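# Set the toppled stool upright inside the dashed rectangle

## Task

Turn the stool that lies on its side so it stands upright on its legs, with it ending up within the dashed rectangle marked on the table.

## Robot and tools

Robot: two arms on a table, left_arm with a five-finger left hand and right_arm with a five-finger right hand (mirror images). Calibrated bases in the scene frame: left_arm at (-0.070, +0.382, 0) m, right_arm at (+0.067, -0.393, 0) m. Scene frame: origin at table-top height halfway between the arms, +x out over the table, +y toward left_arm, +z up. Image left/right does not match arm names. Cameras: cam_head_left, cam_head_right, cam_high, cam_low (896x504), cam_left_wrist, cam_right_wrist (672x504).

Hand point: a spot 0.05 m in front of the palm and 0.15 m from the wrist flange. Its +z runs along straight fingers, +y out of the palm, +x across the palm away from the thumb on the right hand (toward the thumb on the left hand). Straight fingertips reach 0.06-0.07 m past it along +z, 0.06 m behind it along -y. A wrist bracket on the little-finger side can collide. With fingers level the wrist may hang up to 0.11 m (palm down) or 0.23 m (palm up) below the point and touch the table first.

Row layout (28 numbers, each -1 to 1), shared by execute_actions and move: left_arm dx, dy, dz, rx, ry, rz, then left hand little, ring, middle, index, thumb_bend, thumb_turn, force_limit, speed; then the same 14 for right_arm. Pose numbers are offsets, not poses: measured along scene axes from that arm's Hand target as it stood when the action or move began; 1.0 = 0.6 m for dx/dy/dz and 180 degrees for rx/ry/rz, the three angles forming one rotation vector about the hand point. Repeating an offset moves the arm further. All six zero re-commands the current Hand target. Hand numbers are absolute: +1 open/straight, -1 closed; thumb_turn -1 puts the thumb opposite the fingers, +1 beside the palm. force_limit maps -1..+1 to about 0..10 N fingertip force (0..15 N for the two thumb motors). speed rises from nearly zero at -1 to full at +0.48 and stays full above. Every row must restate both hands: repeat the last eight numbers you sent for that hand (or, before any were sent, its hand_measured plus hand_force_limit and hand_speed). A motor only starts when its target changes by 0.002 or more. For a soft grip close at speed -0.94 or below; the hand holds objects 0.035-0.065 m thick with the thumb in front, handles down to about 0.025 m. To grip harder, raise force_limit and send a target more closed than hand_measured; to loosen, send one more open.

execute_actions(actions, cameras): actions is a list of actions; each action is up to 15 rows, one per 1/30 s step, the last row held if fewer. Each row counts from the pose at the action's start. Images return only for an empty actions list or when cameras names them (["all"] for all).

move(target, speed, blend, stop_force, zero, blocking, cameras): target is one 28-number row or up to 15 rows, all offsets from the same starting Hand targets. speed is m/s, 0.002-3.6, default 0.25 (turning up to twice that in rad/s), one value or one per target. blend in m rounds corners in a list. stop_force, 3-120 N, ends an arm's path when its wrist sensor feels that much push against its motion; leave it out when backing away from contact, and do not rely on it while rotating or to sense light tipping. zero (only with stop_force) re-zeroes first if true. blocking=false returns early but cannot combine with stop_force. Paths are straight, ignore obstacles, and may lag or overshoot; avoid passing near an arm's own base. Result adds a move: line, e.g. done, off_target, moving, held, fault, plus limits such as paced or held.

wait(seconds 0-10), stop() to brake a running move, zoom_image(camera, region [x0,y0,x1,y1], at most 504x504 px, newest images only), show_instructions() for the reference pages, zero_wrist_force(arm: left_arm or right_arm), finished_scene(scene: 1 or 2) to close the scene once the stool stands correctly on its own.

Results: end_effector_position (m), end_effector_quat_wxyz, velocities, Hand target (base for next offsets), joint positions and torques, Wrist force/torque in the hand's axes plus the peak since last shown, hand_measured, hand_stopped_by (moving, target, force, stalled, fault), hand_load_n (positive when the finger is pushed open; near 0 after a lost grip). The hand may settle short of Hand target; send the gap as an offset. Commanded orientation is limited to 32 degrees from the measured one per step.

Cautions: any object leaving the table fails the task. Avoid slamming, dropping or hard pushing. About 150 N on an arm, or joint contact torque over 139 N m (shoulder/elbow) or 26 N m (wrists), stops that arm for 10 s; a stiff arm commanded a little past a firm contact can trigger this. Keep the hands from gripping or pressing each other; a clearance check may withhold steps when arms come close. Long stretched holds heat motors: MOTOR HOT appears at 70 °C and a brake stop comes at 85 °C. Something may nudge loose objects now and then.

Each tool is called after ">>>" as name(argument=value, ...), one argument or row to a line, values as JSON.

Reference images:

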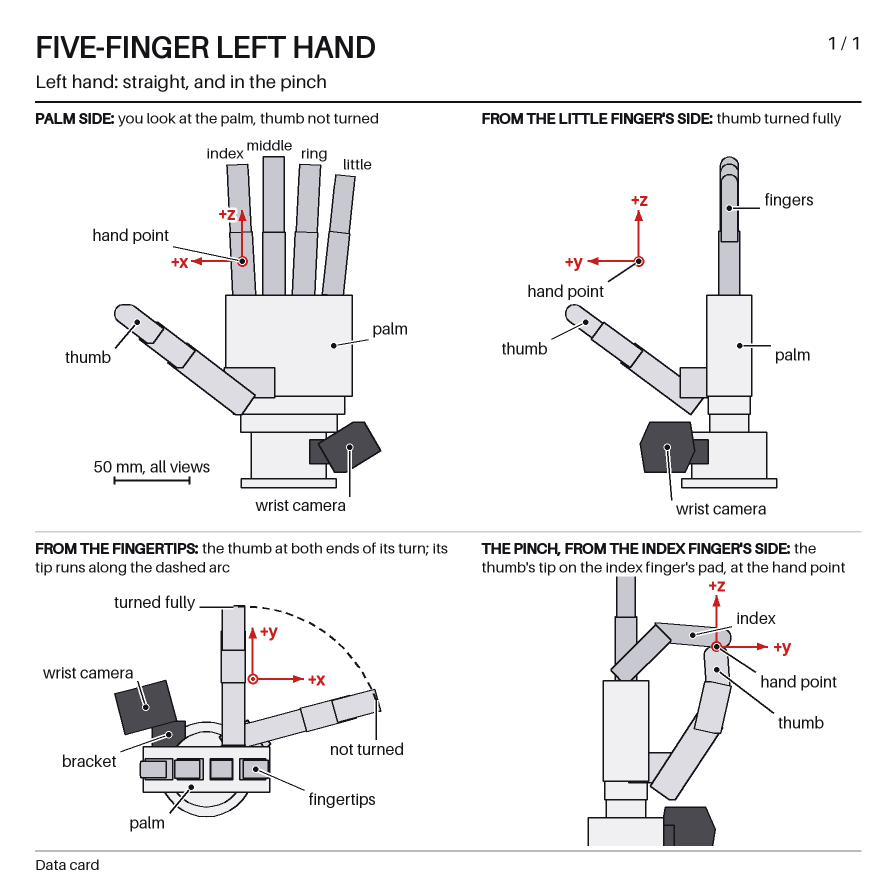

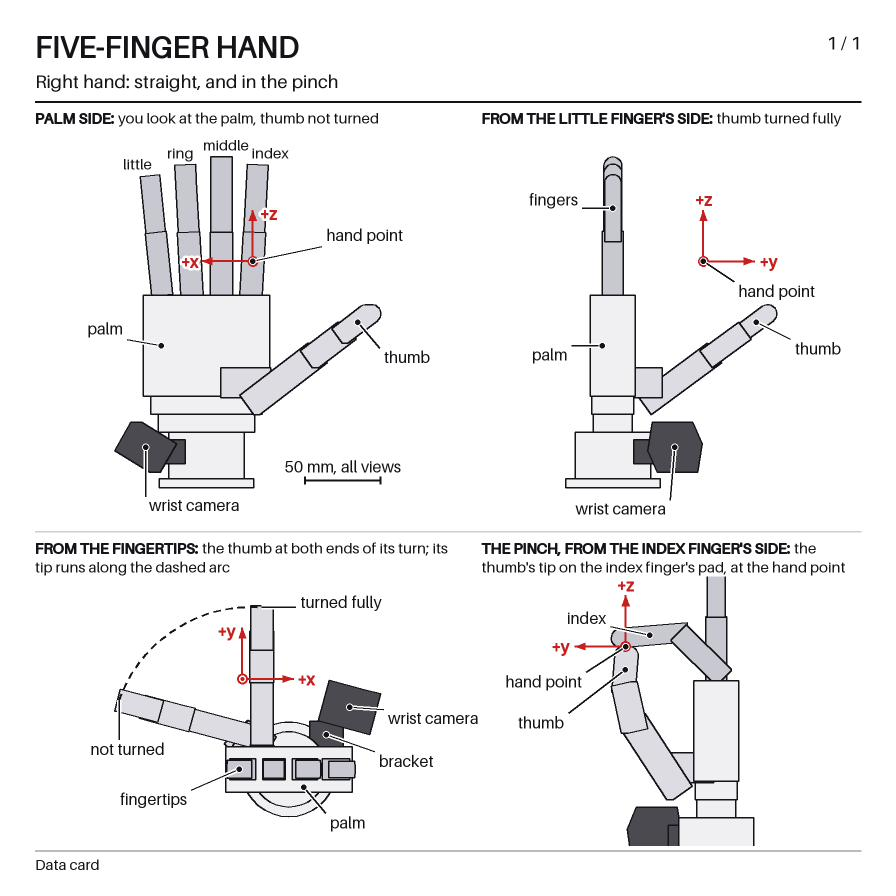

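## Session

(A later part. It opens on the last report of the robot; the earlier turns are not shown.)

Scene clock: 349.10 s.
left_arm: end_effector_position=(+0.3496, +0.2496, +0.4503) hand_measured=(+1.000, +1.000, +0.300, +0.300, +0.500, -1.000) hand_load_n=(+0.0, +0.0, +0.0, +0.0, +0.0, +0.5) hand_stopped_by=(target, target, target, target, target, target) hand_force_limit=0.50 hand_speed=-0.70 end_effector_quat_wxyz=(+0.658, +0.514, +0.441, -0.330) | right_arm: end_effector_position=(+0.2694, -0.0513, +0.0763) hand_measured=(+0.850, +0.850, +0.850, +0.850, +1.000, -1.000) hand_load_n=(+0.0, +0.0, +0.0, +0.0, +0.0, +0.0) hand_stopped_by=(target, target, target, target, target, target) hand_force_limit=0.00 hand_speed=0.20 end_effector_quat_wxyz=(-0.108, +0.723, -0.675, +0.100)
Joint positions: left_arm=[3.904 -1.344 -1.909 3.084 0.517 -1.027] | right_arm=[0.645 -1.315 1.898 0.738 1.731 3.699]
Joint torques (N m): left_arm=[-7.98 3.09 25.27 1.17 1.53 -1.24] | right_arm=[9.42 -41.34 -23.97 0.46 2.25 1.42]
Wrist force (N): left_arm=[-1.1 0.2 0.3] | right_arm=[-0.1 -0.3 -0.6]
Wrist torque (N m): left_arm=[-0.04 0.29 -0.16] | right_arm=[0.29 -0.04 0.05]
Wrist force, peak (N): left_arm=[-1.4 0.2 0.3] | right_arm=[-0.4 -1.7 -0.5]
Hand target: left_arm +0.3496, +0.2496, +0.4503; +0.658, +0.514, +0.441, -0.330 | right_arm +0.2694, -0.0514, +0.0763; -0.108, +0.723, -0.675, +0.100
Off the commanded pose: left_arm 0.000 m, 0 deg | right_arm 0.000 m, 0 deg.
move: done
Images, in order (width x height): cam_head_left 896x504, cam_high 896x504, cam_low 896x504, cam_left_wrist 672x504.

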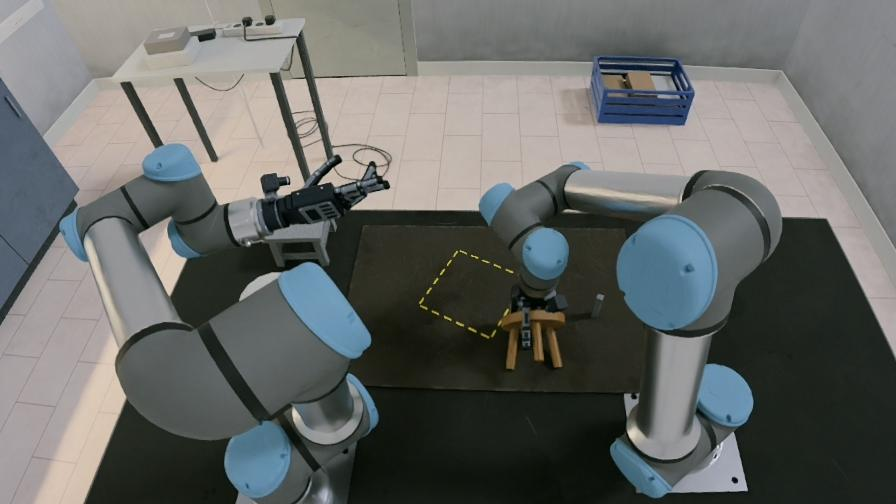

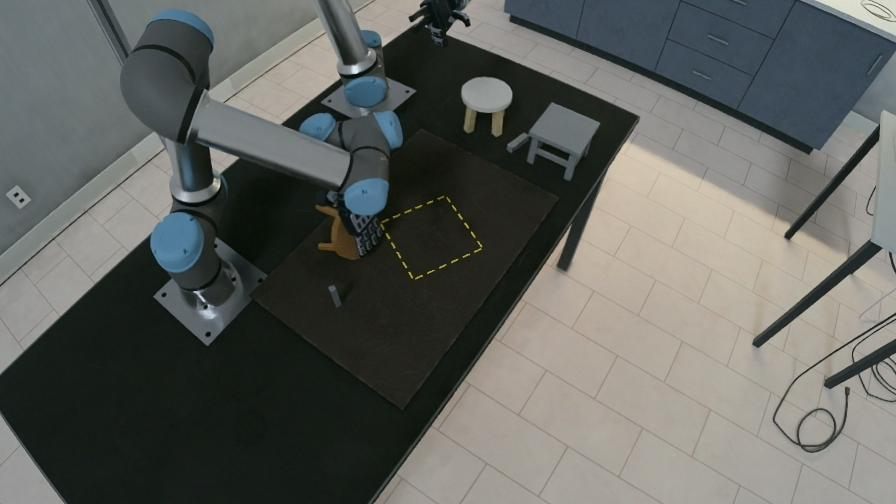

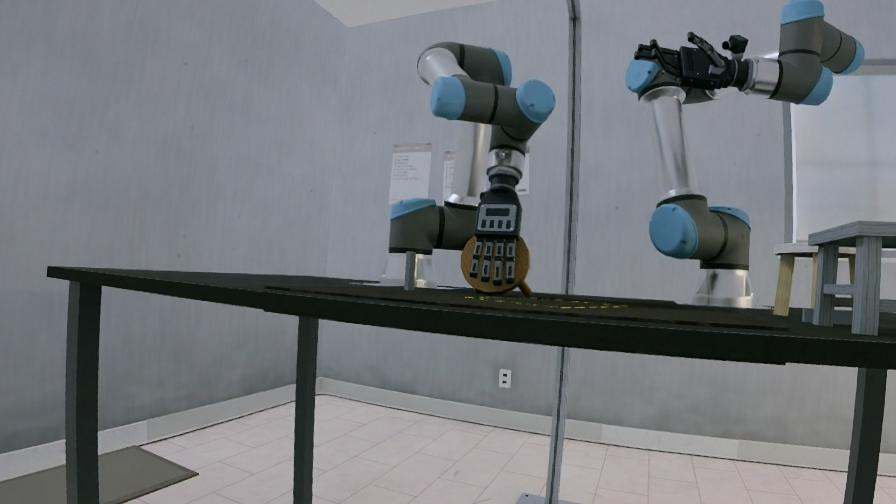

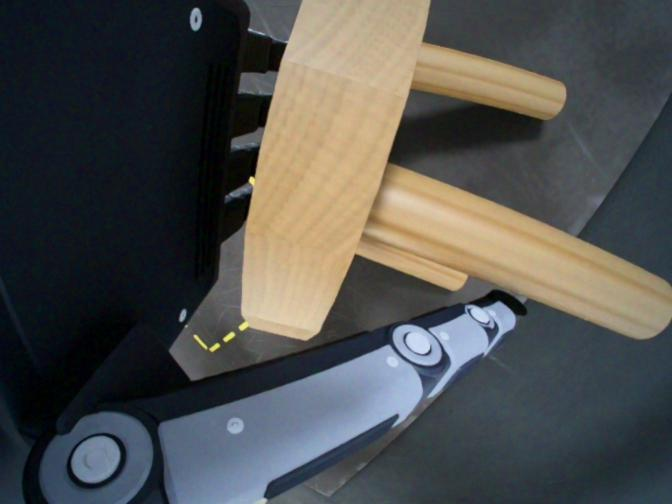

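>>> move(
  target=[
    [0,0,0,0,0,0,1,1,0.3,0.3,0.5,-1,0.5,-0.7,0.0039,0.0003,-0.0128,0,0,0,0.85,0.85,0.85,0.85,1,-1,0.0,0.2],
    [0,0,0,0,0,0,1,1,0.3,0.3,0.5,-1,0.5,-0.7,-0.0438,-0.003,-0.0275,0,0,0,0.85,0.85,0.85,0.85,1,-1,0.0,0.2],
  ],
  speed=0.03,
  stop_force=3,
  cameras=["cam_head_left","cam_high","cam_low","cam_left_wrist"],
)

>>> zoom_image(
  camera="cam_head_left",
  region=[490, 250, 590, 380],
)

>>> zoom_image(
  camera="cam_low",
  region=[430, 170, 560, 310],
)

Scene clock: 358.60 s.
left_arm: end_effector_position=(+0.3496, +0.2496, +0.4503) hand_measured=(+1.000, +1.000, +0.300, +0.300, +0.500, -1.000) hand_load_n=(+0.0, +0.0, +0.0, +0.0, +0.0, +0.5) hand_stopped_by=(target, target, target, target, target, target) hand_force_limit=0.50 hand_speed=-0.70 end_effector_quat_wxyz=(+0.658, +0.514, +0.441, -0.330) | right_arm: end_effector_position=(+0.2626, -0.0518, +0.0658) hand_measured=(+0.850, +0.850, +0.850, +0.850, +1.000, -1.000) hand_load_n=(+0.0, +0.0, +0.0, +0.0, +0.0, +0.0) hand_stopped_by=(target, target, target, target, target, target) hand_force_limit=0.00 hand_speed=0.20 end_effector_quat_wxyz=(-0.108, +0.723, -0.675, +0.100)
Joint positions: left_arm=[3.904 -1.344 -1.909 3.084 0.517 -1.027] | right_arm=[0.656 -1.309 1.922 0.709 1.733 3.71]
Joint torques (N m): left_arm=[-7.65 2.33 25.26 1.26 1.26 -1.47] | right_arm=[2.21 -13.96 -7.76 0.45 -2.66 1.29]
Wrist force (N): left_arm=[-1.1 0.0 0.4] | right_arm=[-0.3 -0.6 -1.0]
Wrist torque (N m): left_arm=[-0.07 0.31 -0.16] | right_arm=[0.25 -0.01 0.01]
Wrist force, peak (N): left_arm=[-1.3 0.3 0.4] | right_arm=[-0.8 -4.2 -1.8]
Hand target: left_arm +0.3496, +0.2496, +0.4503; +0.658, +0.514, +0.441, -0.330 | right_arm +0.2626, -0.0518, +0.0658; -0.108, +0.723, -0.675, +0.100 (not the last commanded pose)
Off the commanded pose: left_arm 0.000 m, 0 deg | right_arm 0.020 m, 0 deg.
move: contact (right_arm); path passed 1 of 2 targets
Images, in order (width x height): cam_head_left 896x504, cam_high 896x504, cam_low 896x504, cam_left_wrist 672x504.

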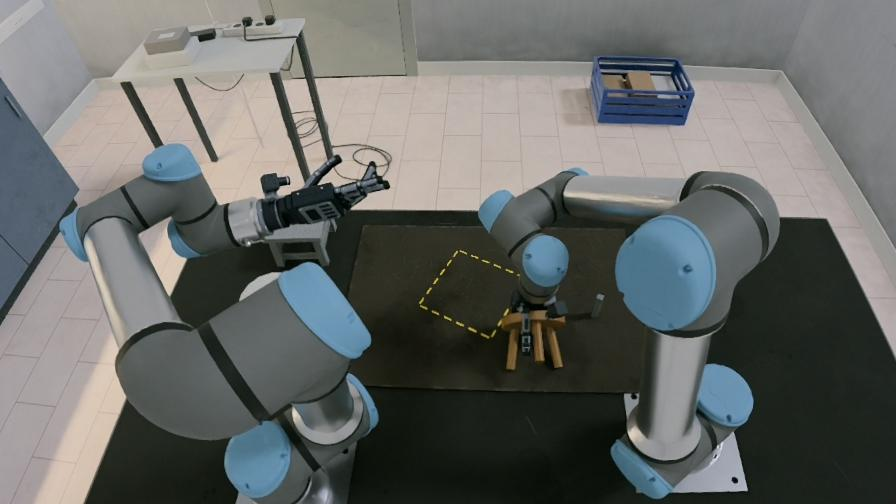

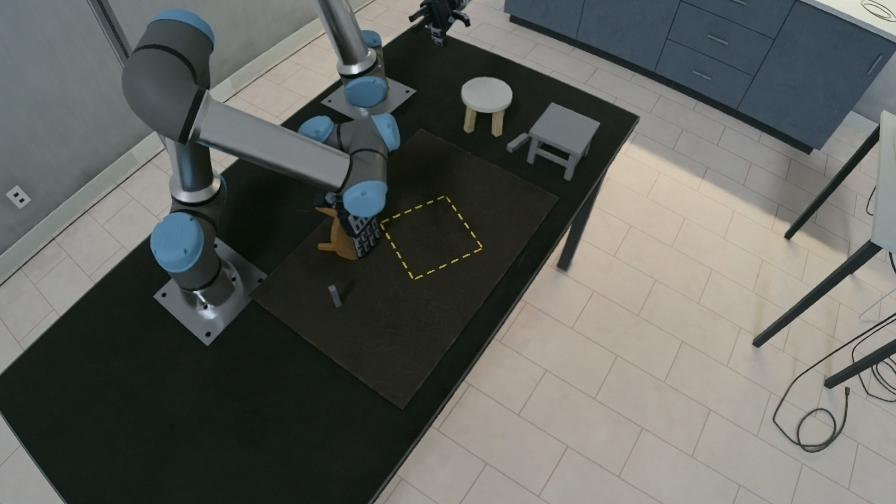

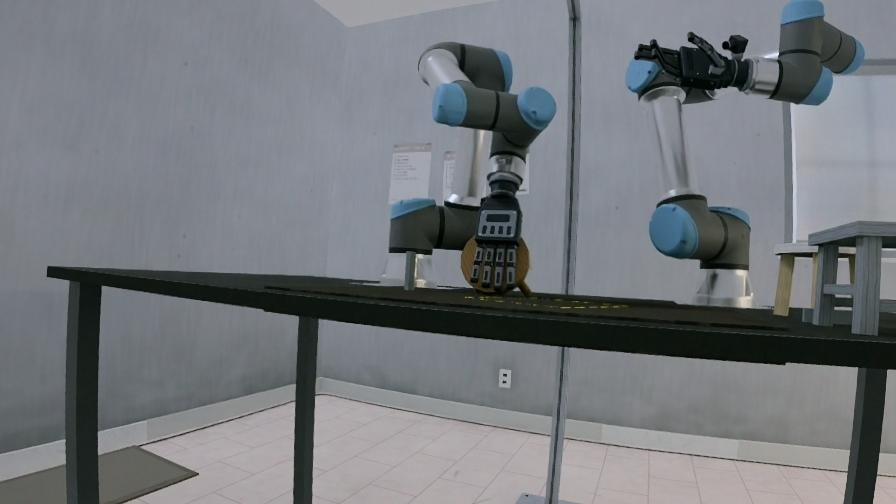

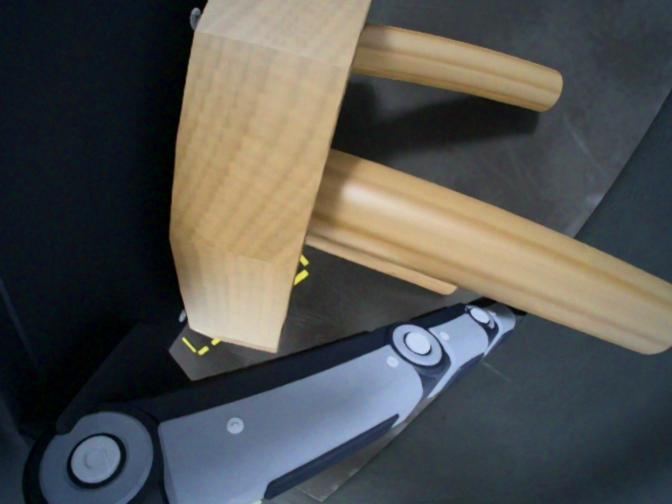

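Scaled by 3.877 from the camera's 896x504 image, which has a finer 1280x720 frame.

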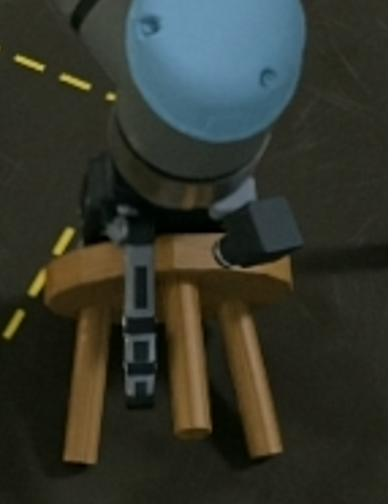

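Scaled by 3.600 from the camera's 896x504 image, which has a finer 1280x720 frame.

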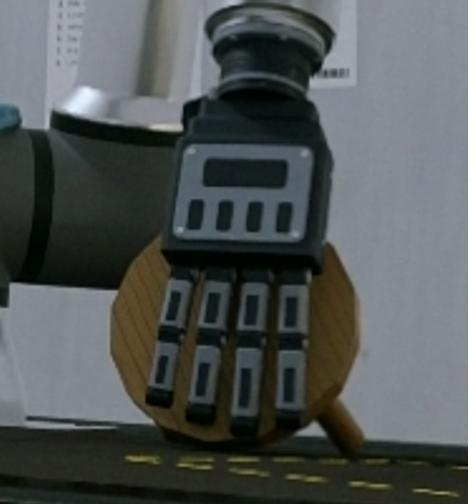

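>>> move(
  target=[0,0,0,0,0,0,1,1,0.3,0.3,0.5,-1,0.5,-0.7,0,0,0,0,0,0,0.85,0.85,0.85,0.85,0.1,-1,-0.4,-0.5],
  speed=0.03,
)

>>> move(
  target=[0,0,0,0,0,0,1,1,0.3,0.3,0.5,-1,0.5,-0.7,0,0,0,0,0,0,0.85,0.85,0.85,0.85,-0.8,-1,0.3,-0.85],
  speed=0.03,
  cameras=["cam_head_left","cam_low","cam_left_wrist"],
)

>>> zoom_image(
  camera="cam_low",
  region=[430, 170, 560, 310],
)

>>> zoom_image(
  camera="cam_head_left",
  region=[490, 250, 590, 380],
)

Scene clock: 366.73 s.
left_arm: end_effector_position=(+0.3496, +0.2496, +0.4503) hand_measured=(+1.000, +1.000, +0.300, +0.300, +0.500, -1.000) hand_load_n=(+0.0, +0.0, -0.5, +0.0, +0.0, +0.0) hand_stopped_by=(target, target, target, target, target, target) hand_force_limit=0.50 hand_speed=-0.70 end_effector_quat_wxyz=(+0.658, +0.514, +0.441, -0.330) | right_arm: end_effector_position=(+0.2626, -0.0518, +0.0658) hand_measured=(+0.850, +0.850, +0.850, +0.850, +0.100, -1.000) hand_load_n=(+0.0, +0.0, +0.5, +0.0, +0.5, +0.5) hand_stopped_by=(target, target, target, target, target, target) hand_force_limit=-0.40 hand_speed=-0.50 end_effector_quat_wxyz=(-0.108, +0.723, -0.675, +0.100)
Joint positions: left_arm=[3.904 -1.344 -1.909 3.084 0.517 -1.027] | right_arm=[0.656 -1.309 1.922 0.709 1.733 3.71]
Joint torques (N m): left_arm=[-7.19 2.81 24.53 0.9 1.56 -1.18] | right_arm=[8.87 -13.72 -8.19 0.75 -2.42 1.23]
Wrist force (N): left_arm=[-1.2 0.0 0.5] | right_arm=[-0.7 -0.6 -1.8]
Wrist torque (N m): left_arm=[-0.07 0.32 -0.16] | right_arm=[0.30 0.03 0.00]
Wrist force, peak (N): left_arm=[-1.4 0.2 0.4] | right_arm=[-0.5 -0.3 -2.0]
Hand target: left_arm +0.3496, +0.2496, +0.4503; +0.658, +0.514, +0.441, -0.330 | right_arm +0.2626, -0.0518, +0.0658; -0.108, +0.723, -0.675, +0.100
Off the commanded pose: left_arm 0.000 m, 0 deg | right_arm 0.000 m, 0 deg.
move: done

Scene clock: 369.10 s.
left_arm: end_effector_position=(+0.3496, +0.2496, +0.4503) hand_measured=(+1.000, +1.000, +0.300, +0.300, +0.500, -1.000) hand_load_n=(+0.0, +0.0, +0.0, +0.0, +0.0, +0.0) hand_stopped_by=(target, target, target, target, target, target) hand_force_limit=0.50 hand_speed=-0.70 end_effector_quat_wxyz=(+0.658, +0.514, +0.441, -0.330) | right_arm: end_effector_position=(+0.2626, -0.0518, +0.0658) hand_measured=(+0.850, +0.850, +0.850, +0.850, -0.350, -1.000) hand_load_n=(+0.0, +0.0, +2.0, +0.0, +10.0, +2.0) hand_stopped_by=(target, target, target, target, force, target) hand_force_limit=0.30 hand_speed=-0.85 end_effector_quat_wxyz=(-0.108, +0.723, -0.675, +0.100)
Joint positions: left_arm=[3.904 -1.344 -1.909 3.084 0.517 -1.027] | right_arm=[0.656 -1.309 1.922 0.709 1.733 3.71]
Joint torques (N m): left_arm=[-5.97 2.76 24.02 0.84 1.61 -1.18] | right_arm=[8.43 -13.82 -9.07 1.01 -2.31 1.31]
Wrist force (N): left_arm=[-1.0 0.2 0.3] | right_arm=[0.4 0.8 -1.8]
Wrist torque (N m): left_arm=[-0.03 0.28 -0.15] | right_arm=[0.25 0.01 0.09]
Wrist force, peak (N): left_arm=[-1.3 0.1 0.5] | right_arm=[-0.6 -0.8 -1.9]
Hand target: left_arm +0.3496, +0.2496, +0.4503; +0.658, +0.514, +0.441, -0.330 | right_arm +0.2626, -0.0518, +0.0658; -0.108, +0.723, -0.675, +0.100
Off the commanded pose: left_arm 0.000 m, 0 deg | right_arm 0.000 m, 0 deg.
move: done
Images, in order (width x height): cam_head_left 896x504, cam_low 896x504, cam_left_wrist 672x504.

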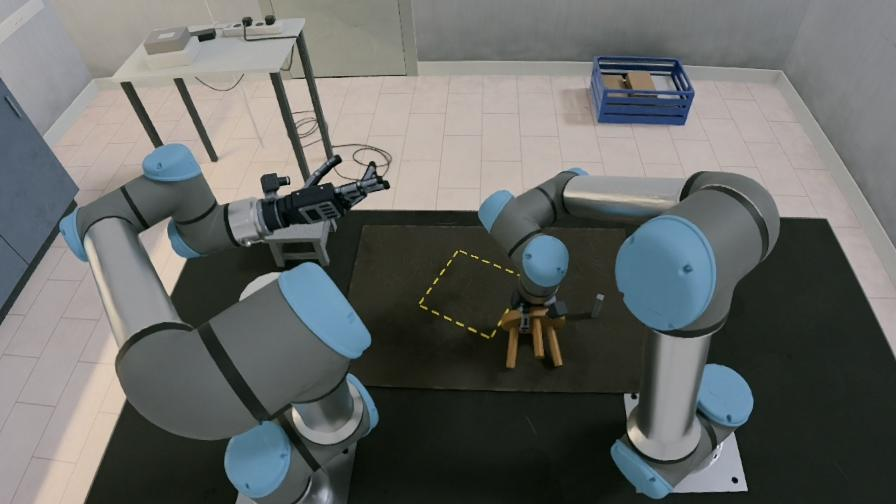

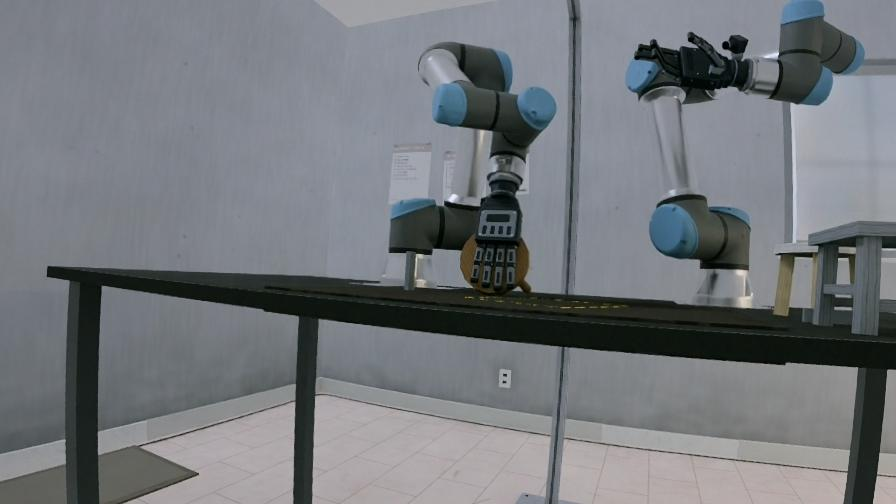

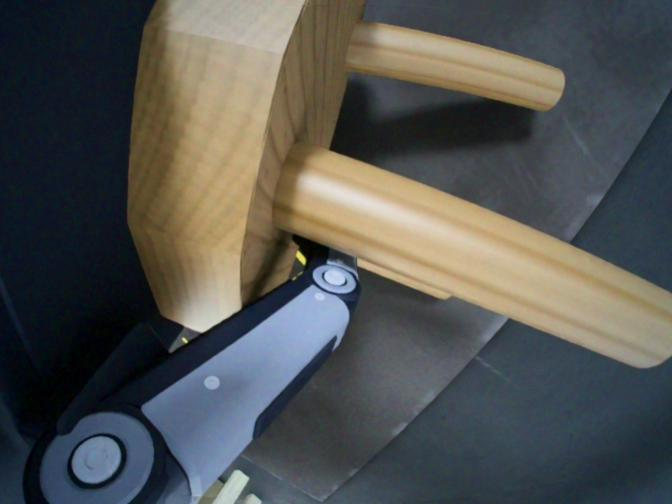

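Scaled by 3.600 from the camera's 896x504 image, which has a finer 1280x720 frame.

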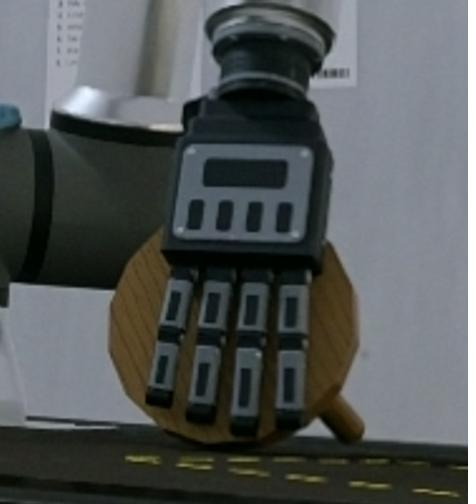

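Scaled by 3.877 from the camera's 896x504 image, which has a finer 1280x720 frame.

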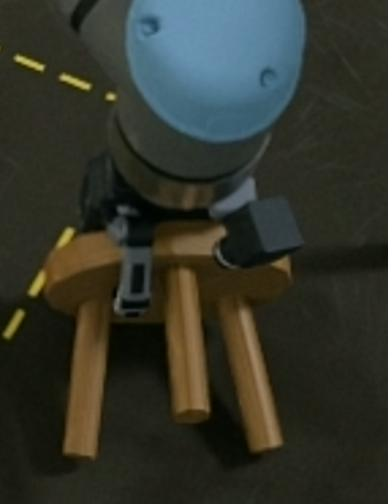

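>>> move(
  target=[
    [0,0,0,0,0,0,1,1,0.3,0.3,0.5,-1,0.5,-0.7,0,0,0.05,0,0,0,0.85,0.85,0.85,0.85,-0.8,-1,0.3,-0.85],
    [0,0,0,0,0,0,1,1,0.3,0.3,0.5,-1,0.5,-0.7,0.1123,0.103,0.107,0,0,0.2278,0.85,0.85,0.85,0.85,-0.8,-1,0.3,-0.85],
  ],
  speed=0.12,
  blend=[0.01,0],
  cameras=["cam_head_left","cam_high","cam_low","cam_left_wrist"],
)

Scene clock: 382.83 s.
left_arm: end_effector_position=(+0.3496, +0.2496, +0.4503) hand_measured=(+1.000, +1.000, +0.300, +0.300, +0.500, -1.000) hand_load_n=(+0.0, +0.0, +0.0, +0.0, +0.0, +0.0) hand_stopped_by=(target, target, target, target, target, target) hand_force_limit=0.50 hand_speed=-0.70 end_effector_quat_wxyz=(+0.658, +0.514, +0.441, -0.330) | right_arm: end_effector_position=(+0.3300, +0.0100, +0.1299) hand_measured=(+0.850, +0.850, +0.850, +0.850, -0.350, -1.000) hand_load_n=(+0.0, +0.0, +3.0, +0.0, +10.0, +2.0) hand_stopped_by=(target, target, target, target, force, target) hand_force_limit=0.30 hand_speed=-0.85 end_effector_quat_wxyz=(-0.136, +0.914, -0.379, +0.056)
Joint positions: left_arm=[3.904 -1.344 -1.909 3.084 0.517 -1.027] | right_arm=[0.639 -1.161 1.517 0.922 1.529 3.004]
Joint torques (N m): left_arm=[-6.8 3.59 23.58 0.55 1.38 -1.38] | right_arm=[9.23 -51.62 -12.76 0.59 2.76 0.14]
Wrist force (N): left_arm=[-1.0 0.1 0.4] | right_arm=[-0.1 0.3 1.2]
Wrist torque (N m): left_arm=[-0.06 0.29 -0.15] | right_arm=[0.16 -0.10 0.06]
Wrist force, peak (N): left_arm=[-1.5 0.2 0.2] | right_arm=[0.0 0.5 3.4]
Hand target: left_arm +0.3496, +0.2496, +0.4503; +0.658, +0.514, +0.441, -0.330 | right_arm +0.3300, +0.0100, +0.1300; -0.136, +0.914, -0.379, +0.056
Off the commanded pose: left_arm 0.000 m, 0 deg | right_arm 0.000 m, 0 deg.
move: done
Images, in order (width x height): cam_head_left 896x504, cam_high 896x504, cam_low 896x504, cam_left_wrist 672x504.

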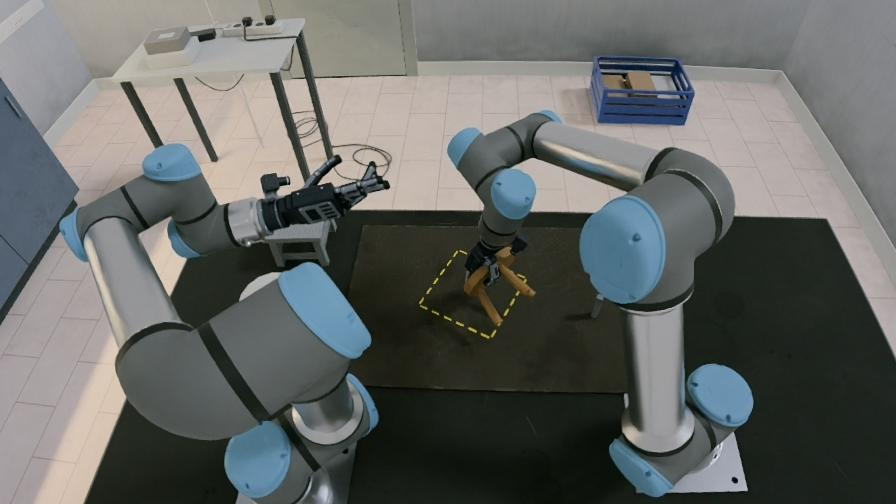

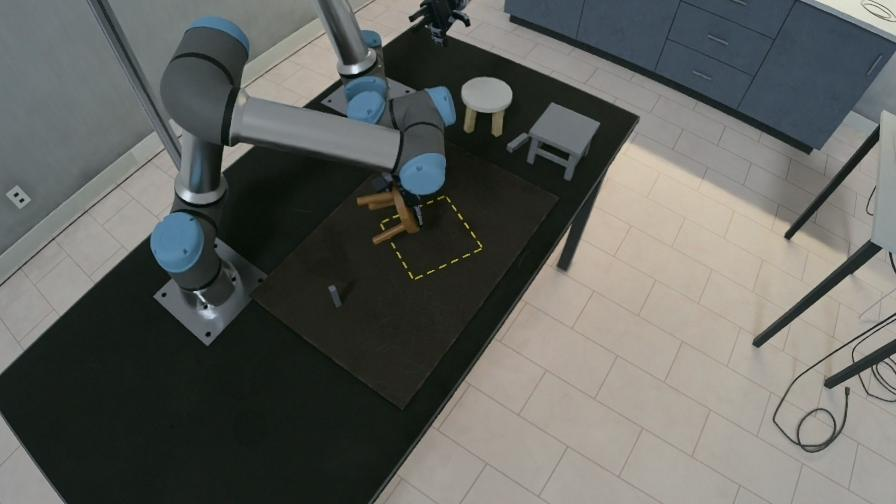

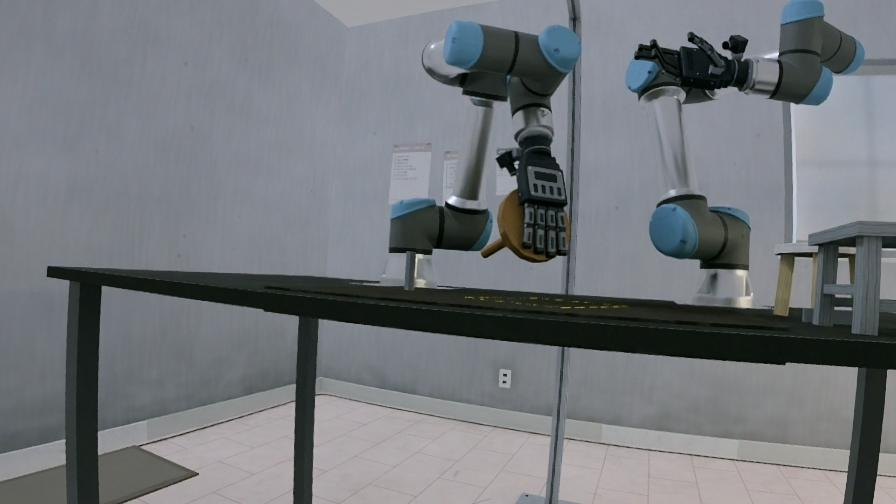

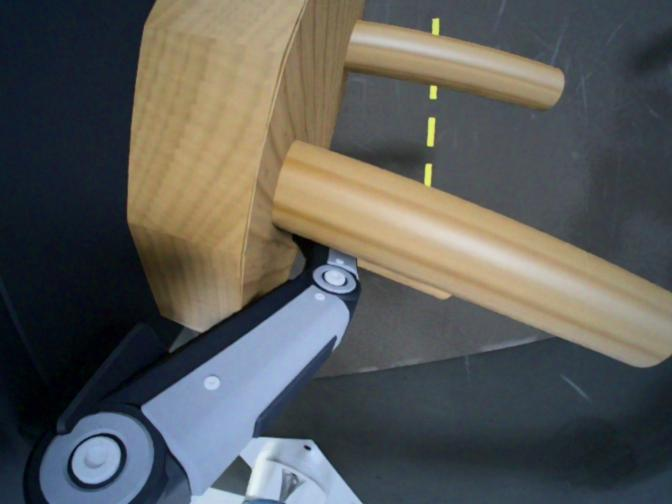

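>>> move(
  target=[0,0,0,0,0,0,1,1,0.3,0.3,0.5,-1,0.5,-0.7,0.1167,0.1133,0.0,0.2868,-0.2868,0,0.85,0.85,0.85,0.85,-0.8,-1,0.3,-0.85],
  speed=0.13,
  cameras=["cam_head_left","cam_head_right","cam_high","cam_low","cam_left_wrist"],
)

>>> zoom_image(
  camera="cam_high",
  region=[370, 140, 500, 290],
)

>>> zoom_image(
  camera="cam_low",
  region=[480, 150, 660, 330],
)

>>> zoom_image(
  camera="cam_head_left",
  region=[410, 210, 560, 350],
)

Scene clock: 391.57 s.
left_arm: end_effector_position=(+0.3496, +0.2496, +0.4503) hand_measured=(+1.000, +1.000, +0.300, +0.300, +0.500, -1.000) hand_load_n=(+0.0, +0.0, +0.0, +0.0, +0.0, +0.0) hand_stopped_by=(target, target, target, target, target, target) hand_force_limit=0.50 hand_speed=-0.70 end_effector_quat_wxyz=(+0.658, +0.514, +0.441, -0.330) | right_arm: end_effector_position=(+0.3999, +0.0779, +0.1298) hand_measured=(+0.850, +0.850, +0.850, +0.850, -0.350, -1.000) hand_load_n=(+0.0, +0.0, +2.0, +0.0, +10.0, +2.5) hand_stopped_by=(target, target, target, target, force, target) hand_force_limit=0.30 hand_speed=-0.85 end_effector_quat_wxyz=(+0.653, -0.654, +0.271, -0.270)
Joint positions: left_arm=[3.904 -1.344 -1.909 3.084 0.517 -1.027] | right_arm=[0.568 -1.478 2.331 -0.852 1.356 3.142]
Joint torques (N m): left_arm=[-6.74 3.24 23.24 0.39 1.24 -0.77] | right_arm=[10.15 -35.44 -24.67 -3.93 2.17 -1.5]
Wrist force (N): left_arm=[-0.8 0.1 0.5] | right_arm=[-0.6 1.6 0.6]
Wrist torque (N m): left_arm=[-0.05 0.27 -0.14] | right_arm=[-0.27 0.04 0.09]
Wrist force, peak (N): left_arm=[-1.4 0.1 0.4] | right_arm=[-0.3 2.2 1.5]
Hand target: left_arm +0.3496, +0.2496, +0.4503; +0.658, +0.514, +0.441, -0.330 | right_arm +0.4000, +0.0779, +0.1300; +0.653, -0.654, +0.271, -0.270
Off the commanded pose: left_arm 0.000 m, 0 deg | right_arm 0.000 m, 0 deg.
move: done
Images, in order (width x height): cam_head_left 896x504, cam_head_right 896x504, cam_high 896x504, cam_low 896x504, cam_left_wrist 672x504.

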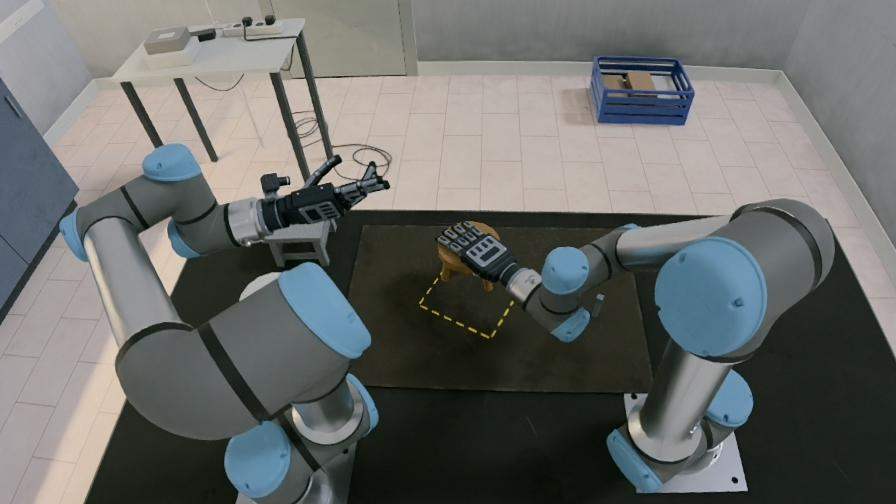

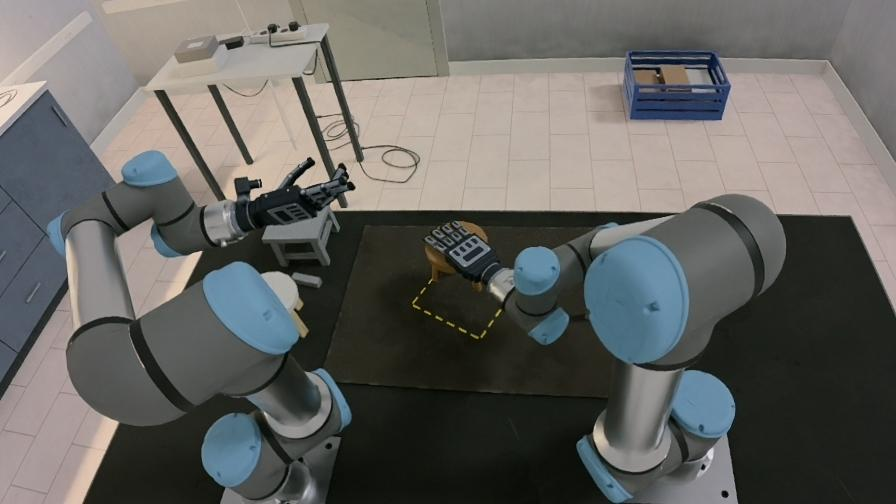

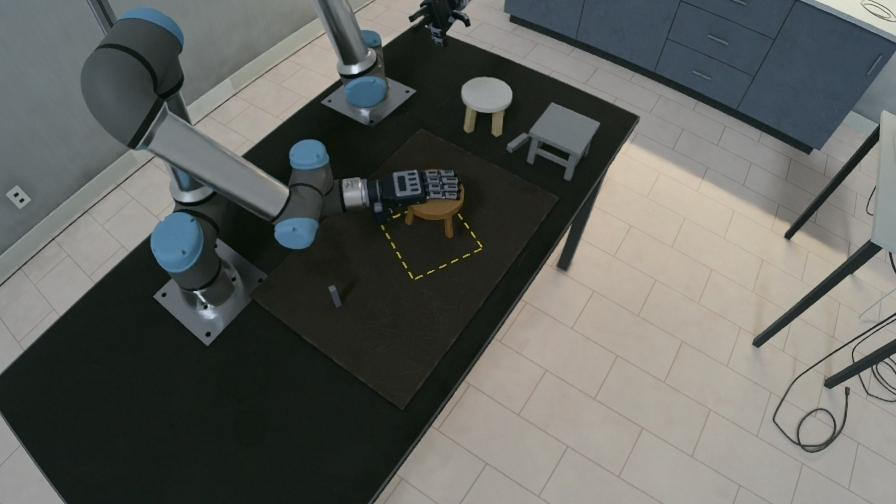

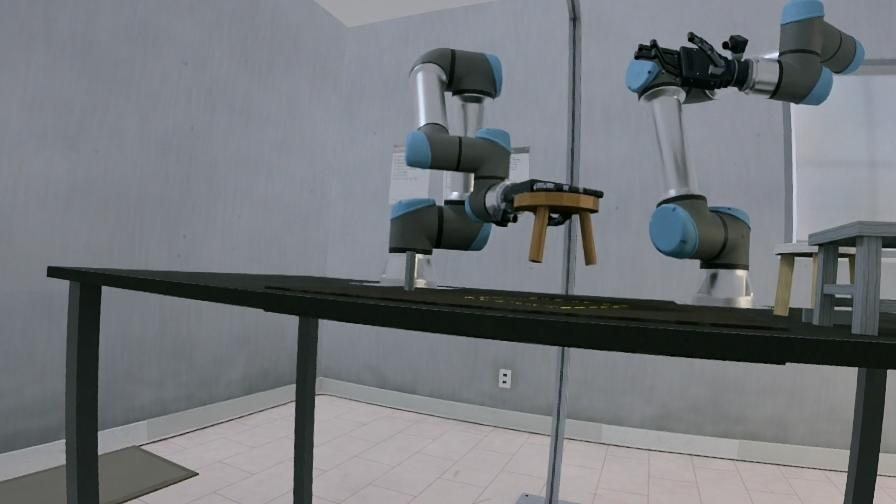

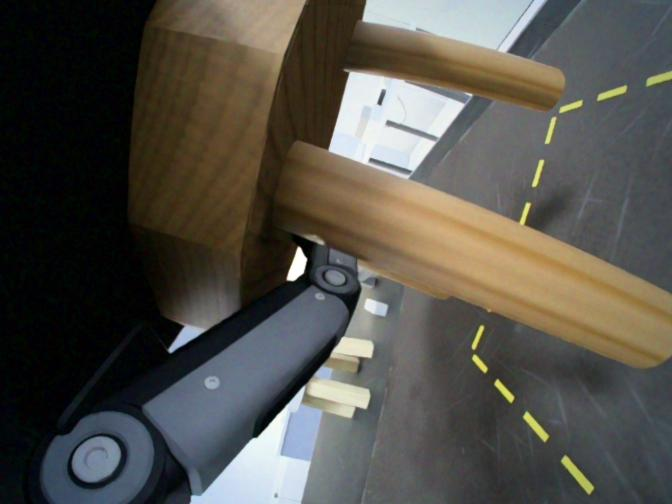

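Scaled by 3.360 from the camera's 896x504 image, which has a finer 1280x720 frame.

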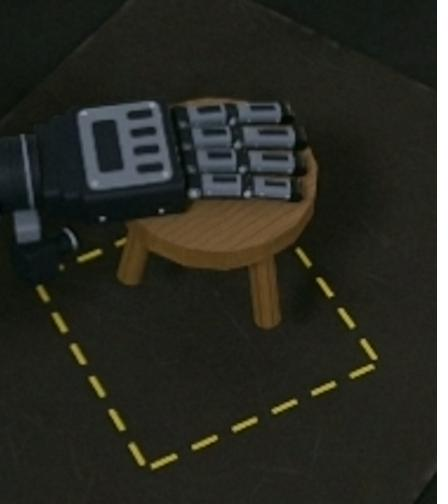

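Scaled by 2.800 from the camera's 896x504 image, which has a finer 1280x720 frame.

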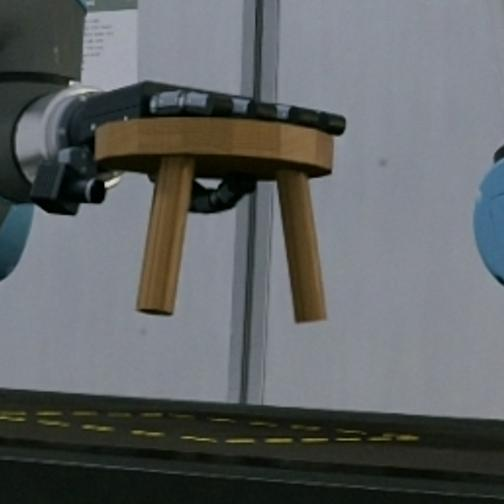

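Scaled by 3.360 from the camera's 896x504 image, which has a finer 1280x720 frame.

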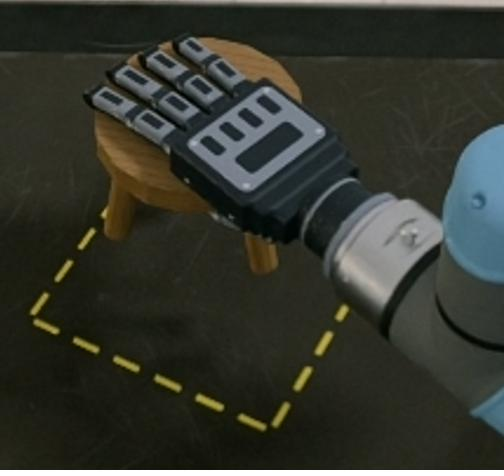

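>>> move(
  target=[0,0,0,0,0,0,1,1,0.3,0.3,0.5,-1,0.5,-0.7,-0.01,0.0,-0.08,0,0,0,0.85,0.85,0.85,0.85,-0.8,-1,0.3,-0.85],
  speed=0.08,
  stop_force=4,
  cameras=["cam_head_left","cam_high","cam_low"],
)

>>> zoom_image(
  camera="cam_high",
  region=[370, 150, 500, 290],
)

>>> zoom_image(
  camera="cam_low",
  region=[480, 170, 660, 330],
)

>>> zoom_image(
  camera="cam_head_left",
  region=[410, 220, 550, 350],
)

Scene clock: 405.00 s.
left_arm: end_effector_position=(+0.3496, +0.2496, +0.4503) hand_measured=(+1.000, +1.000, +0.300, +0.300, +0.500, -1.000) hand_load_n=(+0.0, +0.0, +0.0, +0.0, +0.0, +0.0) hand_stopped_by=(target, target, target, target, target, target) hand_force_limit=0.50 hand_speed=-0.70 end_effector_quat_wxyz=(+0.658, +0.514, +0.441, -0.330) | right_arm: end_effector_position=(+0.3940, +0.0779, +0.0820) hand_measured=(+0.850, +0.850, +0.850, +0.850, -0.350, -1.000) hand_load_n=(+0.0, +0.0, +2.0, +0.0, +10.5, +2.5) hand_stopped_by=(target, target, target, target, force, target) hand_force_limit=0.30 hand_speed=-0.85 end_effector_quat_wxyz=(+0.653, -0.654, +0.271, -0.270)
Joint positions: left_arm=[3.904 -1.344 -1.909 3.084 0.517 -1.027] | right_arm=[0.58 -1.356 2.382 -1.026 1.368 3.142]
Joint torques (N m): left_arm=[-7.24 2.74 24.17 -0.01 1.36 -0.98] | right_arm=[-7.93 -38.11 -22.23 -3.92 -2.71 1.29]
Wrist force (N): left_arm=[-1.0 0.1 0.6] | right_arm=[-0.1 2.1 0.7]
Wrist torque (N m): left_arm=[-0.06 0.30 -0.15] | right_arm=[-0.20 -0.03 0.16]
Wrist force, peak (N): left_arm=[-1.5 0.0 0.4] | right_arm=[-0.3 3.2 0.8]
Hand target: left_arm +0.3496, +0.2496, +0.4503; +0.658, +0.514, +0.441, -0.330 | right_arm +0.3940, +0.0779, +0.0820; +0.653, -0.654, +0.271, -0.270
Off the commanded pose: left_arm 0.000 m, 0 deg | right_arm 0.000 m, 0 deg.
move: done
Images, in order (width x height): cam_head_left 896x504, cam_high 896x504, cam_low 896x504.

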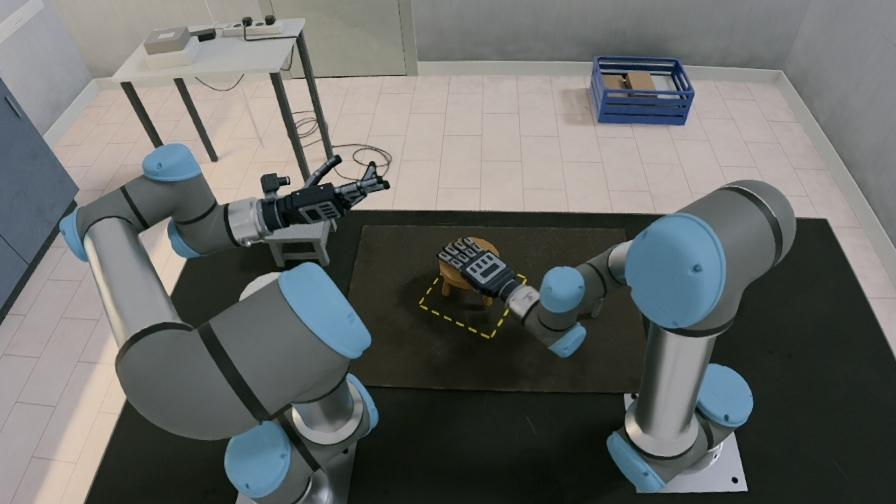

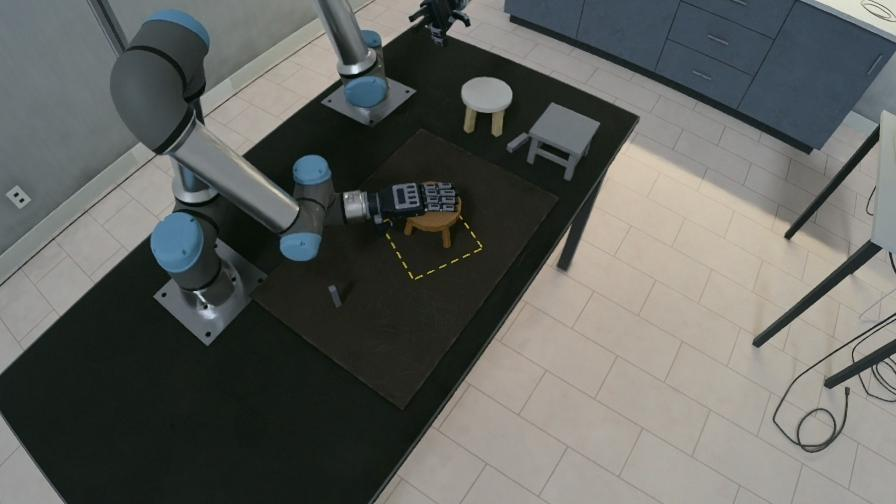

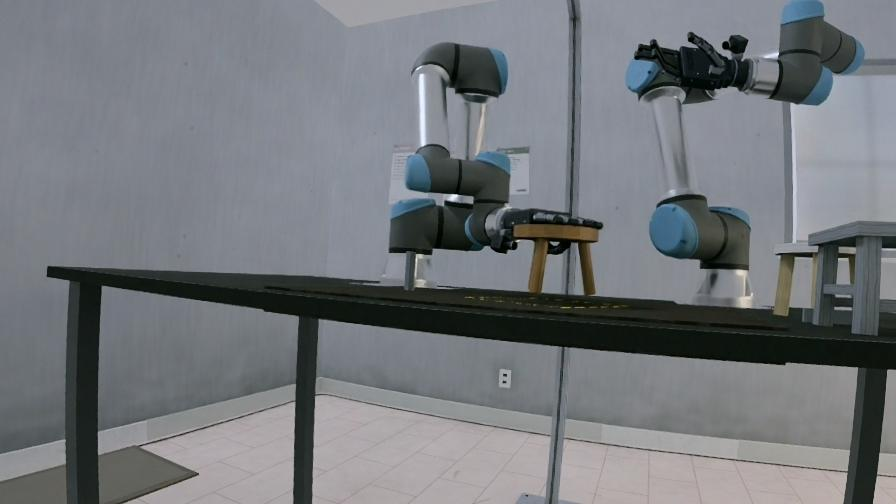

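Scaled by 3.600 from the camera's 896x504 image, which has a finer 1280x720 frame.

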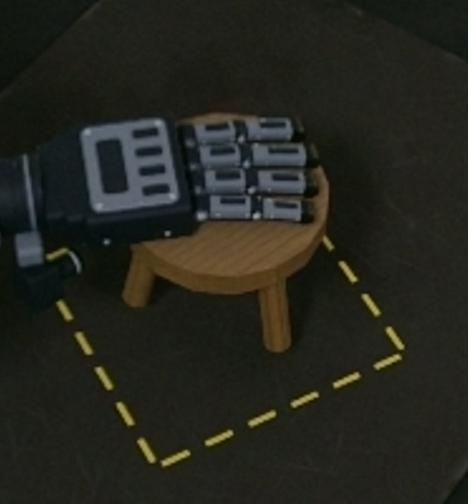

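Scaled by 2.800 from the camera's 896x504 image, which has a finer 1280x720 frame.

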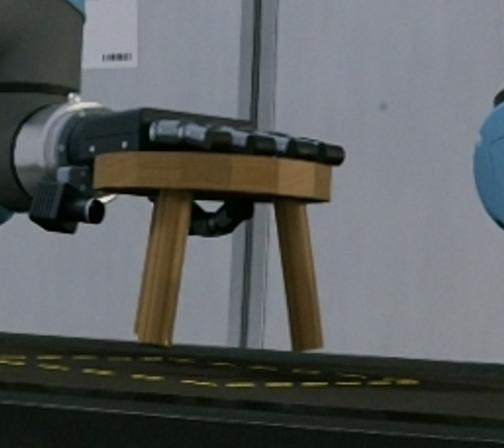

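Scaled by 3.600 from the camera's 896x504 image, which has a finer 1280x720 frame.

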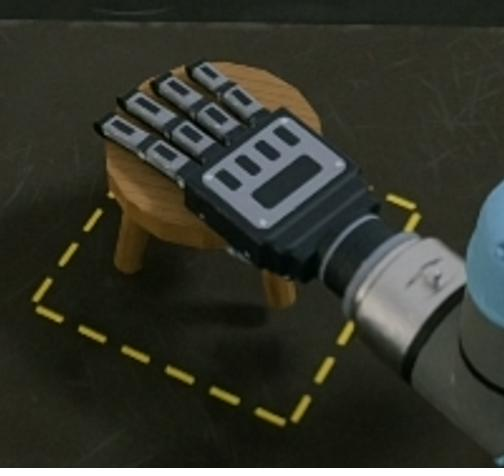

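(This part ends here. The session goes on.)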